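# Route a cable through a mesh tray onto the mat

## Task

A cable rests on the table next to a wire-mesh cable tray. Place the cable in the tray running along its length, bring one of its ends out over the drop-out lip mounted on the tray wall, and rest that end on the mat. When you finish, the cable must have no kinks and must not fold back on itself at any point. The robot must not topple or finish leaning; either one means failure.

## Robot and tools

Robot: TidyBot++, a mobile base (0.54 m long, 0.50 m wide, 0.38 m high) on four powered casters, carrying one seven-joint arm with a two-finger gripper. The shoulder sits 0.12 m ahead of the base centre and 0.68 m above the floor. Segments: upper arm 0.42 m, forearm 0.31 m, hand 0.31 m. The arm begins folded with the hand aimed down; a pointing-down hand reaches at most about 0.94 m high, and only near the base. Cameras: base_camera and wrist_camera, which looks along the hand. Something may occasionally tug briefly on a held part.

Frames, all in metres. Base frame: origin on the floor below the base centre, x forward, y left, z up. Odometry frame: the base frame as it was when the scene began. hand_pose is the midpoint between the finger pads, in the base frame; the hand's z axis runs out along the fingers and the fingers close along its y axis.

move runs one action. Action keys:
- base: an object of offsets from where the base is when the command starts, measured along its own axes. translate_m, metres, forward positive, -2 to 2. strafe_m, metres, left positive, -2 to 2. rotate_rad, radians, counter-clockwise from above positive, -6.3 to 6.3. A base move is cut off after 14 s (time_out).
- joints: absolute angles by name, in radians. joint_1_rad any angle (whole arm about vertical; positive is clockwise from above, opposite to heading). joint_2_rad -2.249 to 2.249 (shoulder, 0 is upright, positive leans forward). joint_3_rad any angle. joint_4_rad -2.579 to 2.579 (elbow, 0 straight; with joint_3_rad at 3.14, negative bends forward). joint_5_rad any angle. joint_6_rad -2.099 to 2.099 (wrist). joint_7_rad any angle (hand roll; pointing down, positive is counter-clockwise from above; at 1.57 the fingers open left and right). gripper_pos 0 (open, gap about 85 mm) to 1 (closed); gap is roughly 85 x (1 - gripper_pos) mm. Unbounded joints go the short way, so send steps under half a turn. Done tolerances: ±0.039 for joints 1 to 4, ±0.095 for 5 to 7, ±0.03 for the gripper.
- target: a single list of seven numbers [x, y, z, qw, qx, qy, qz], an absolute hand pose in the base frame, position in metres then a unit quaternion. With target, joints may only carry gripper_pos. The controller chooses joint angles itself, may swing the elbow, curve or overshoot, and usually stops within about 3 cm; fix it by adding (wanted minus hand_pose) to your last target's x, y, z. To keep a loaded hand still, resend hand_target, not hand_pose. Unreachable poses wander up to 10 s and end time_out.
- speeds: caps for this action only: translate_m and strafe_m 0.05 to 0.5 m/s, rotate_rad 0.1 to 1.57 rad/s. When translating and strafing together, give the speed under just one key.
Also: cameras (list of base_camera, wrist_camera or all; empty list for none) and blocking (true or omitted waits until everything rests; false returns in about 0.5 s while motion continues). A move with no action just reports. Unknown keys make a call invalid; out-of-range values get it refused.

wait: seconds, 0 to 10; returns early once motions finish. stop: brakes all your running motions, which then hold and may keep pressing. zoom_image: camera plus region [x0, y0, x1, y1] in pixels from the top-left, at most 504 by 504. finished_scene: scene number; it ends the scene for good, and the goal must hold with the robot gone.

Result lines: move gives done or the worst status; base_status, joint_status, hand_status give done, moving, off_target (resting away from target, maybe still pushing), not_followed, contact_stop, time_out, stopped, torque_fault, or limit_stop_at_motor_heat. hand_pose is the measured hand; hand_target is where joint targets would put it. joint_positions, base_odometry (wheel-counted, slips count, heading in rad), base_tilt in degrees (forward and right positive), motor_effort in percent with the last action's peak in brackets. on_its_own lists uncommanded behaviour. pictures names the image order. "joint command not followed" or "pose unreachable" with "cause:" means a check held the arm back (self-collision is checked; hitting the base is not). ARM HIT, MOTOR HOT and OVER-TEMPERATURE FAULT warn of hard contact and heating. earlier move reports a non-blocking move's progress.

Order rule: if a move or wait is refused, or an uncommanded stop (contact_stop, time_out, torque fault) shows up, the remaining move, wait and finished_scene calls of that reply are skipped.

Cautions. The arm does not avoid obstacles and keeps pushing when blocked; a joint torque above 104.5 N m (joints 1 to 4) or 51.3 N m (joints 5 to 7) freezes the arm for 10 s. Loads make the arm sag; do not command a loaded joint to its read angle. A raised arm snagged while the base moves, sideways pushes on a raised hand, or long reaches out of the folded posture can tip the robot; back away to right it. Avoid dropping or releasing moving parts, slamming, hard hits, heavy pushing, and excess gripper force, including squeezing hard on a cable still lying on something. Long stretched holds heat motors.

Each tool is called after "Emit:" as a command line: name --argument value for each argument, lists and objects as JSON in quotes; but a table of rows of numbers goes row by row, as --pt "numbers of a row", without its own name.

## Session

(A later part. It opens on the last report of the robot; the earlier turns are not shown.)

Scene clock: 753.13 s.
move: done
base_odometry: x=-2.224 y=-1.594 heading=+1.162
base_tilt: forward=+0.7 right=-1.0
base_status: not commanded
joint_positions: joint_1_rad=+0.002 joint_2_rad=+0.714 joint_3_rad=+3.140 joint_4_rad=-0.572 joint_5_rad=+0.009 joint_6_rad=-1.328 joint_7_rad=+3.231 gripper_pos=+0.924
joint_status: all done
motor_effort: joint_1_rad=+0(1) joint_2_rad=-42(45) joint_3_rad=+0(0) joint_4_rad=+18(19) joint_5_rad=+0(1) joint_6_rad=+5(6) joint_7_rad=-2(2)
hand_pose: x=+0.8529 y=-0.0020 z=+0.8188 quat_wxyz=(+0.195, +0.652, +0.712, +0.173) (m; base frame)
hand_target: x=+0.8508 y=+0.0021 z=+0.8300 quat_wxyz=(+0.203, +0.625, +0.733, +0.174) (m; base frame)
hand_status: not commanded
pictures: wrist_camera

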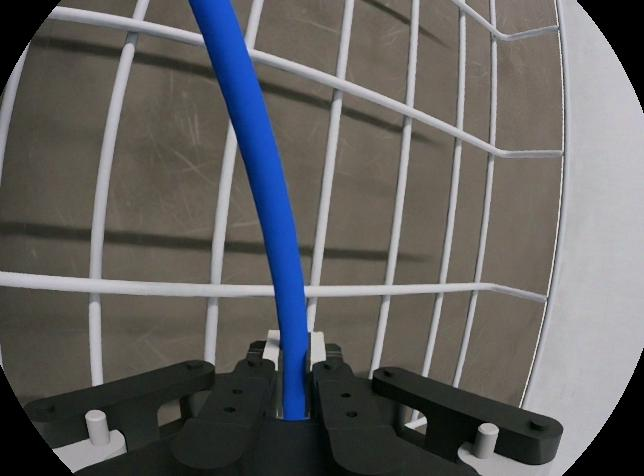

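Release and inspect.

Emit:
move --joints '{"gripper_pos":0.65}' --cameras '[]'

Emit:
move --joints '{"joint_2_rad":0.55,"joint_4_rad":-0.54,"joint_6_rad":-1.45}' --cameras '[]'

Emit:
move --joints '{"joint_1_rad":0.0,"joint_2_rad":0.3,"joint_3_rad":3.14,"joint_4_rad":-0.75,"joint_5_rad":0,"joint_6_rad":-1.7,"joint_7_rad":3.1}' --cameras '["wrist_camera"]'

Emit:
move --base '{"strafe_m":0.3}' --joints '{"joint_2_rad":0.1,"joint_4_rad":-0.95,"joint_6_rad":-1.85}' --cameras '["wrist_camera"]'

Scene clock: 757.67 s.
move: done
base_odometry: x=-2.224 y=-1.594 heading=+1.162
base_tilt: forward=+0.7 right=-1.1
base_status: not commanded
joint_positions: joint_1_rad=+0.002 joint_2_rad=+0.714 joint_3_rad=+3.140 joint_4_rad=-0.572 joint_5_rad=+0.009 joint_6_rad=-1.328 joint_7_rad=+3.231 gripper_pos=+0.650
joint_status: all done
motor_effort: joint_1_rad=-1(1) joint_2_rad=-42(43) joint_3_rad=+0(1) joint_4_rad=+17(18) joint_5_rad=+0(1) joint_6_rad=+5(5) joint_7_rad=+0(2)
hand_pose: x=+0.8529 y=-0.0020 z=+0.8188 quat_wxyz=(+0.195, +0.652, +0.712, +0.173) (m; base frame)
hand_target: x=+0.8508 y=+0.0021 z=+0.8300 quat_wxyz=(+0.203, +0.625, +0.733, +0.174) (m; base frame)
hand_status: not commanded
pictures: none
No camera images: "cameras" was empty.

Scene clock: 759.10 s.
move: done
base_odometry: x=-2.224 y=-1.594 heading=+1.162
base_tilt: forward=+0.6 right=-1.0
base_status: not commanded
joint_positions: joint_1_rad=+0.002 joint_2_rad=+0.558 joint_3_rad=+3.140 joint_4_rad=-0.535 joint_5_rad=+0.009 joint_6_rad=-1.380 joint_7_rad=+3.231 gripper_pos=+0.650
joint_status: all done
motor_effort: joint_1_rad=-1(1) joint_2_rad=-37(47) joint_3_rad=+0(1) joint_4_rad=+17(19) joint_5_rad=+0(1) joint_6_rad=+6(6) joint_7_rad=-1(2)
hand_pose: x=+0.8140 y=-0.0020 z=+0.9386 quat_wxyz=(+0.245, +0.638, +0.697, +0.218) (m; base frame)
hand_target: x=+0.7938 y=+0.0021 z=+0.9293 quat_wxyz=(+0.225, +0.619, +0.727, +0.193) (m; base frame)
hand_status: not commanded
pictures: none
No camera images: "cameras" was empty.

Scene clock: 760.70 s.
move: done
base_odometry: x=-2.224 y=-1.594 heading=+1.162
base_tilt: forward=+0.7 right=-0.9
base_status: not commanded
joint_positions: joint_1_rad=+0.002 joint_2_rad=+0.305 joint_3_rad=+3.140 joint_4_rad=-0.731 joint_5_rad=+0.009 joint_6_rad=-1.625 joint_7_rad=+3.175 gripper_pos=+0.650
joint_status: all done
motor_effort: joint_1_rad=+0(2) joint_2_rad=-27(39) joint_3_rad=+0(1) joint_4_rad=+16(18) joint_5_rad=+0(2) joint_6_rad=+5(6) joint_7_rad=-1(2)
hand_pose: x=+0.6600 y=-0.0018 z=+0.9672 quat_wxyz=(+0.174, +0.676, +0.697, +0.162) (m; base frame)
hand_target: x=+0.6348 y=+0.0020 z=+0.9525 quat_wxyz=(+0.134, +0.707, +0.680, +0.141) (m; base frame)
hand_status: not commanded
pictures: wrist_camera

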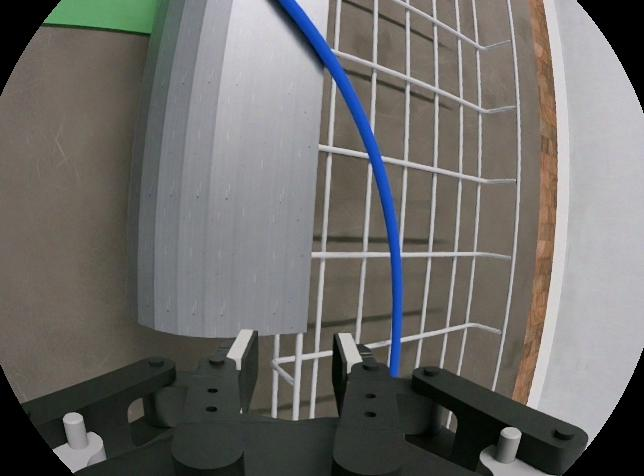

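Scene clock: 762.57 s.
move: done
base_odometry: x=-2.500 y=-1.474 heading=+1.162
base_tilt: forward=+0.7 right=-1.0
base_status: done
joint_positions: joint_1_rad=+0.001 joint_2_rad=+0.106 joint_3_rad=+3.139 joint_4_rad=-0.931 joint_5_rad=+0.009 joint_6_rad=-1.775 joint_7_rad=+3.175 gripper_pos=+0.650
joint_status: all done
motor_effort: joint_1_rad=-1(3) joint_2_rad=-19(29) joint_3_rad=+0(2) joint_4_rad=+15(16) joint_5_rad=+0(1) joint_6_rad=+3(5) joint_7_rad=-1(1)
hand_pose: x=+0.5348 y=-0.0009 z=+0.9654 quat_wxyz=(+0.121, +0.686, +0.709, +0.111) (m; base frame)
hand_target: x=+0.5081 y=+0.0019 z=+0.9546 quat_wxyz=(+0.083, +0.716, +0.688, +0.087) (m; base frame)
hand_status: not commanded
pictures: wrist_camera

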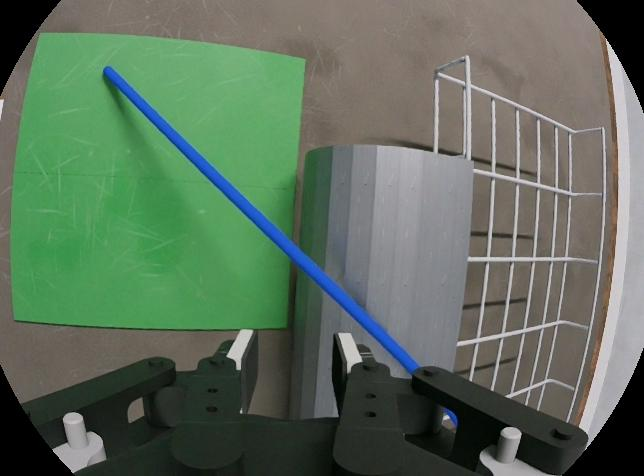

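Emit:
move --base '{"strafe_m":0.17}' --joints '{"joint_1_rad":0,"joint_2_rad":0.22,"joint_3_rad":3.14,"joint_4_rad":-0.83,"joint_5_rad":0,"joint_6_rad":-1.95,"joint_7_rad":3.75,"gripper_pos":0.4}'

Scene clock: 781.00 s.
move: done
base_odometry: x=-2.656 y=-1.407 heading=+1.162
base_tilt: forward=+0.7 right=-1.1
base_status: done
joint_positions: joint_1_rad=-0.002 joint_2_rad=+0.222 joint_3_rad=+3.139 joint_4_rad=-0.834 joint_5_rad=+0.009 joint_6_rad=-1.875 joint_7_rad=+3.674 gripper_pos=+0.400
joint_status: all done
motor_effort: joint_1_rad=-1(3) joint_2_rad=-22(25) joint_3_rad=+0(3) joint_4_rad=+14(15) joint_5_rad=+0(2) joint_6_rad=+2(4) joint_7_rad=+0(1)
hand_pose: x=+0.5501 y=+0.0003 z=+0.9426 quat_wxyz=(+0.093, +0.493, +0.864, +0.049) (m; base frame)
hand_target: x=+0.5274 y=+0.0019 z=+0.9407 quat_wxyz=(+0.063, +0.461, +0.885, +0.033) (m; base frame)
hand_status: not commanded
pictures: base_camera, wrist_camera

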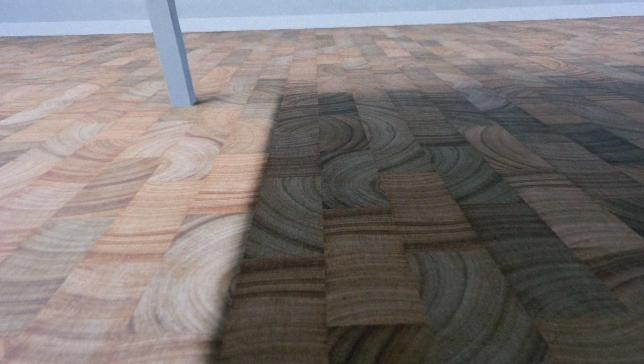

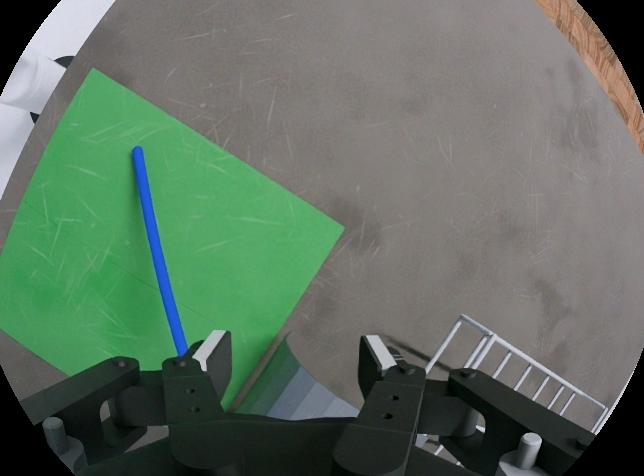

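Emit:
zoom_image --camera "wrist_camera" --region '[60, 100, 300, 380]'

Scaled by 1.800.

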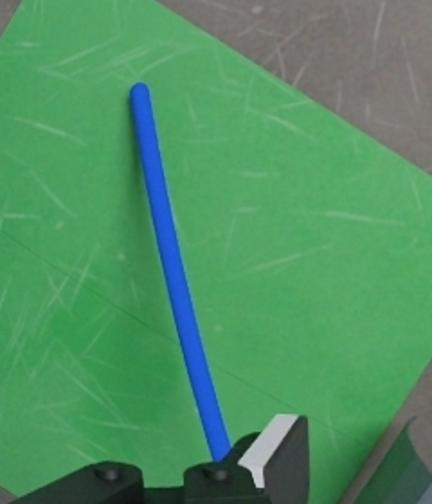

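Emit:
move --base '{"strafe_m":0.04}' --joints '{"joint_1_rad":0,"joint_2_rad":-0.7,"joint_3_rad":3.14,"joint_4_rad":-1.8,"joint_5_rad":0,"joint_6_rad":-1.1,"joint_7_rad":3.14,"gripper_pos":0}'

Emit:
zoom_image --camera "wrist_camera" --region '[100, 100, 500, 400]'

Scene clock: 790.63 s.
move: done
base_odometry: x=-2.693 y=-1.391 heading=+1.162
base_tilt: forward=+0.7 right=-1.1
base_status: done
joint_positions: joint_1_rad=-0.003 joint_2_rad=-0.689 joint_3_rad=+3.138 joint_4_rad=-1.780 joint_5_rad=+0.009 joint_6_rad=-1.178 joint_7_rad=+3.221 gripper_pos=+0.000
joint_status: all done
motor_effort: joint_1_rad=-1(3) joint_2_rad=+6(25) joint_3_rad=+1(2) joint_4_rad=+17(18) joint_5_rad=-1(2) joint_6_rad=+7(7) joint_7_rad=-1(2)
hand_pose: x=+0.3686 y=+0.0006 z=+0.9514 quat_wxyz=(+0.313, +0.613, +0.668, +0.283) (m; base frame)
hand_target: x=+0.3798 y=+0.0020 z=+0.9630 quat_wxyz=(+0.321, +0.630, +0.630, +0.321) (m; base frame)
hand_status: not commanded
pictures: base_camera, wrist_camera

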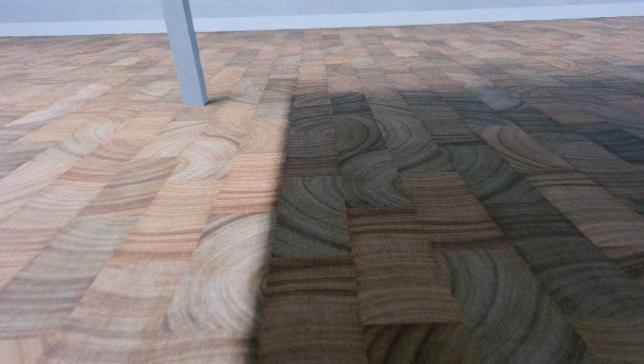

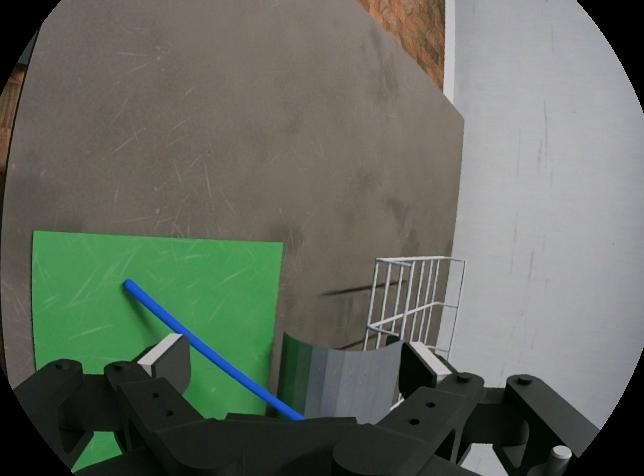

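Scaled by 1.260.

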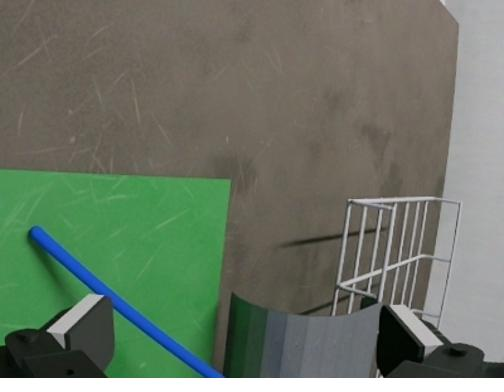

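Emit:
zoom_image --camera "wrist_camera" --region '[80, 250, 200, 350]'

Scaled by 4.200.

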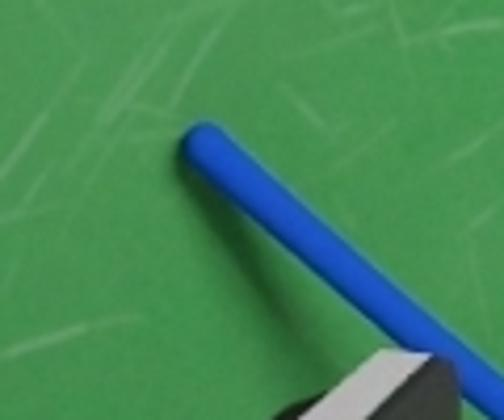

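Emit:
move --base '{"strafe_m":-0.30}' --joints '{"joint_1_rad":0,"joint_2_rad":0.1,"joint_3_rad":3.14,"joint_4_rad":-0.95,"joint_5_rad":0,"joint_6_rad":-1.75,"joint_7_rad":3.14}'

Emit:
move --base '{"strafe_m":-0.35}' --cameras '["wrist_camera"]'

Scene clock: 800.63 s.
move: done
base_odometry: x=-2.417 y=-1.510 heading=+1.162
base_tilt: forward=+0.7 right=-1.0
base_status: done
joint_positions: joint_1_rad=-0.003 joint_2_rad=+0.099 joint_3_rad=+3.143 joint_4_rad=-0.957 joint_5_rad=+0.009 joint_6_rad=-1.674 joint_7_rad=+3.220 gripper_pos=+0.000
joint_status: all done
motor_effort: joint_1_rad=-1(3) joint_2_rad=-19(21) joint_3_rad=+0(3) joint_4_rad=+15(19) joint_5_rad=+0(3) joint_6_rad=+3(8) joint_7_rad=-1(2)
hand_pose: x=+0.5587 y=-0.0005 z=+0.9699 quat_wxyz=(+0.153, +0.665, +0.719, +0.135) (m; base frame)
hand_target: x=+0.5379 y=+0.0020 z=+0.9636 quat_wxyz=(+0.120, +0.697, +0.697, +0.120) (m; base frame)
hand_status: not commanded
pictures: base_camera, wrist_camera

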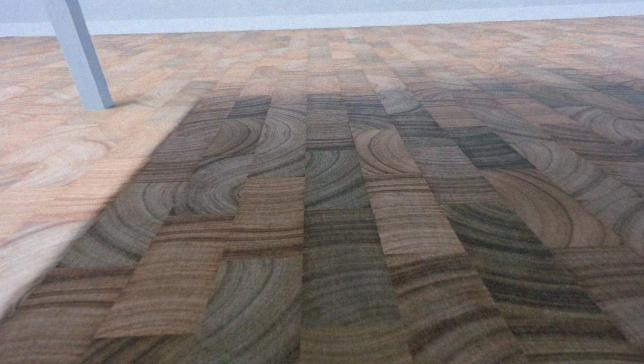

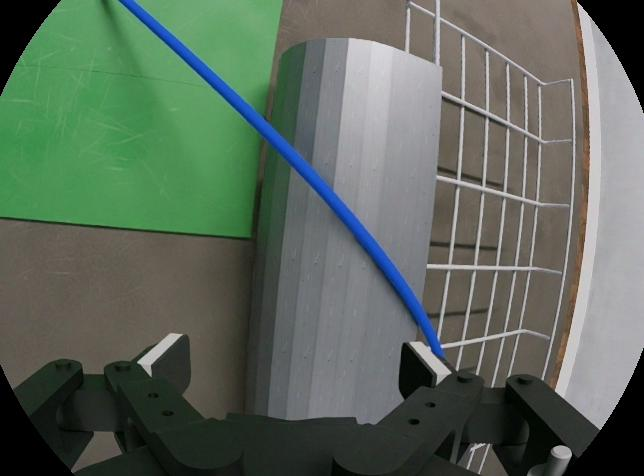

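Scene clock: 802.60 s.
move: done
base_odometry: x=-2.096 y=-1.649 heading=+1.162
base_tilt: forward=+0.7 right=-1.0
base_status: done
joint_positions: joint_1_rad=-0.001 joint_2_rad=+0.099 joint_3_rad=+3.143 joint_4_rad=-0.957 joint_5_rad=+0.009 joint_6_rad=-1.676 joint_7_rad=+3.220 gripper_pos=+0.000
joint_status: not commanded
motor_effort: joint_1_rad=-1(4) joint_2_rad=-19(20) joint_3_rad=+0(2) joint_4_rad=+15(16) joint_5_rad=+0(1) joint_6_rad=+4(4) joint_7_rad=+0(1)
hand_pose: x=+0.5581 y=-0.0015 z=+0.9698 quat_wxyz=(+0.152, +0.666, +0.718, +0.135) (m; base frame)
hand_target: x=+0.5379 y=+0.0020 z=+0.9636 quat_wxyz=(+0.120, +0.697, +0.697, +0.120) (m; base frame)
hand_status: not commanded
pictures: wrist_camera

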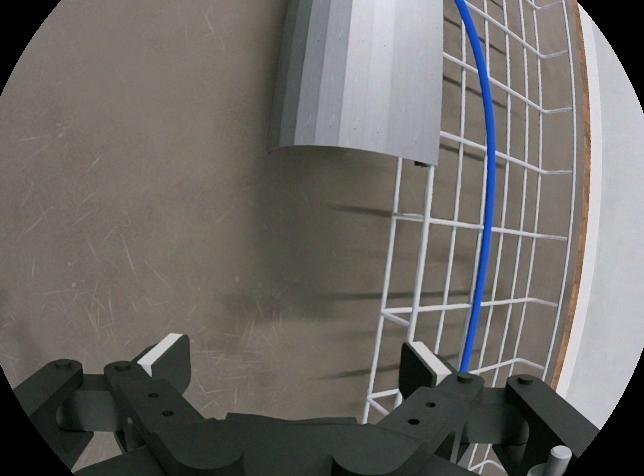

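Emit:
finished_scene --scene 1

The scene is finished: the task was done.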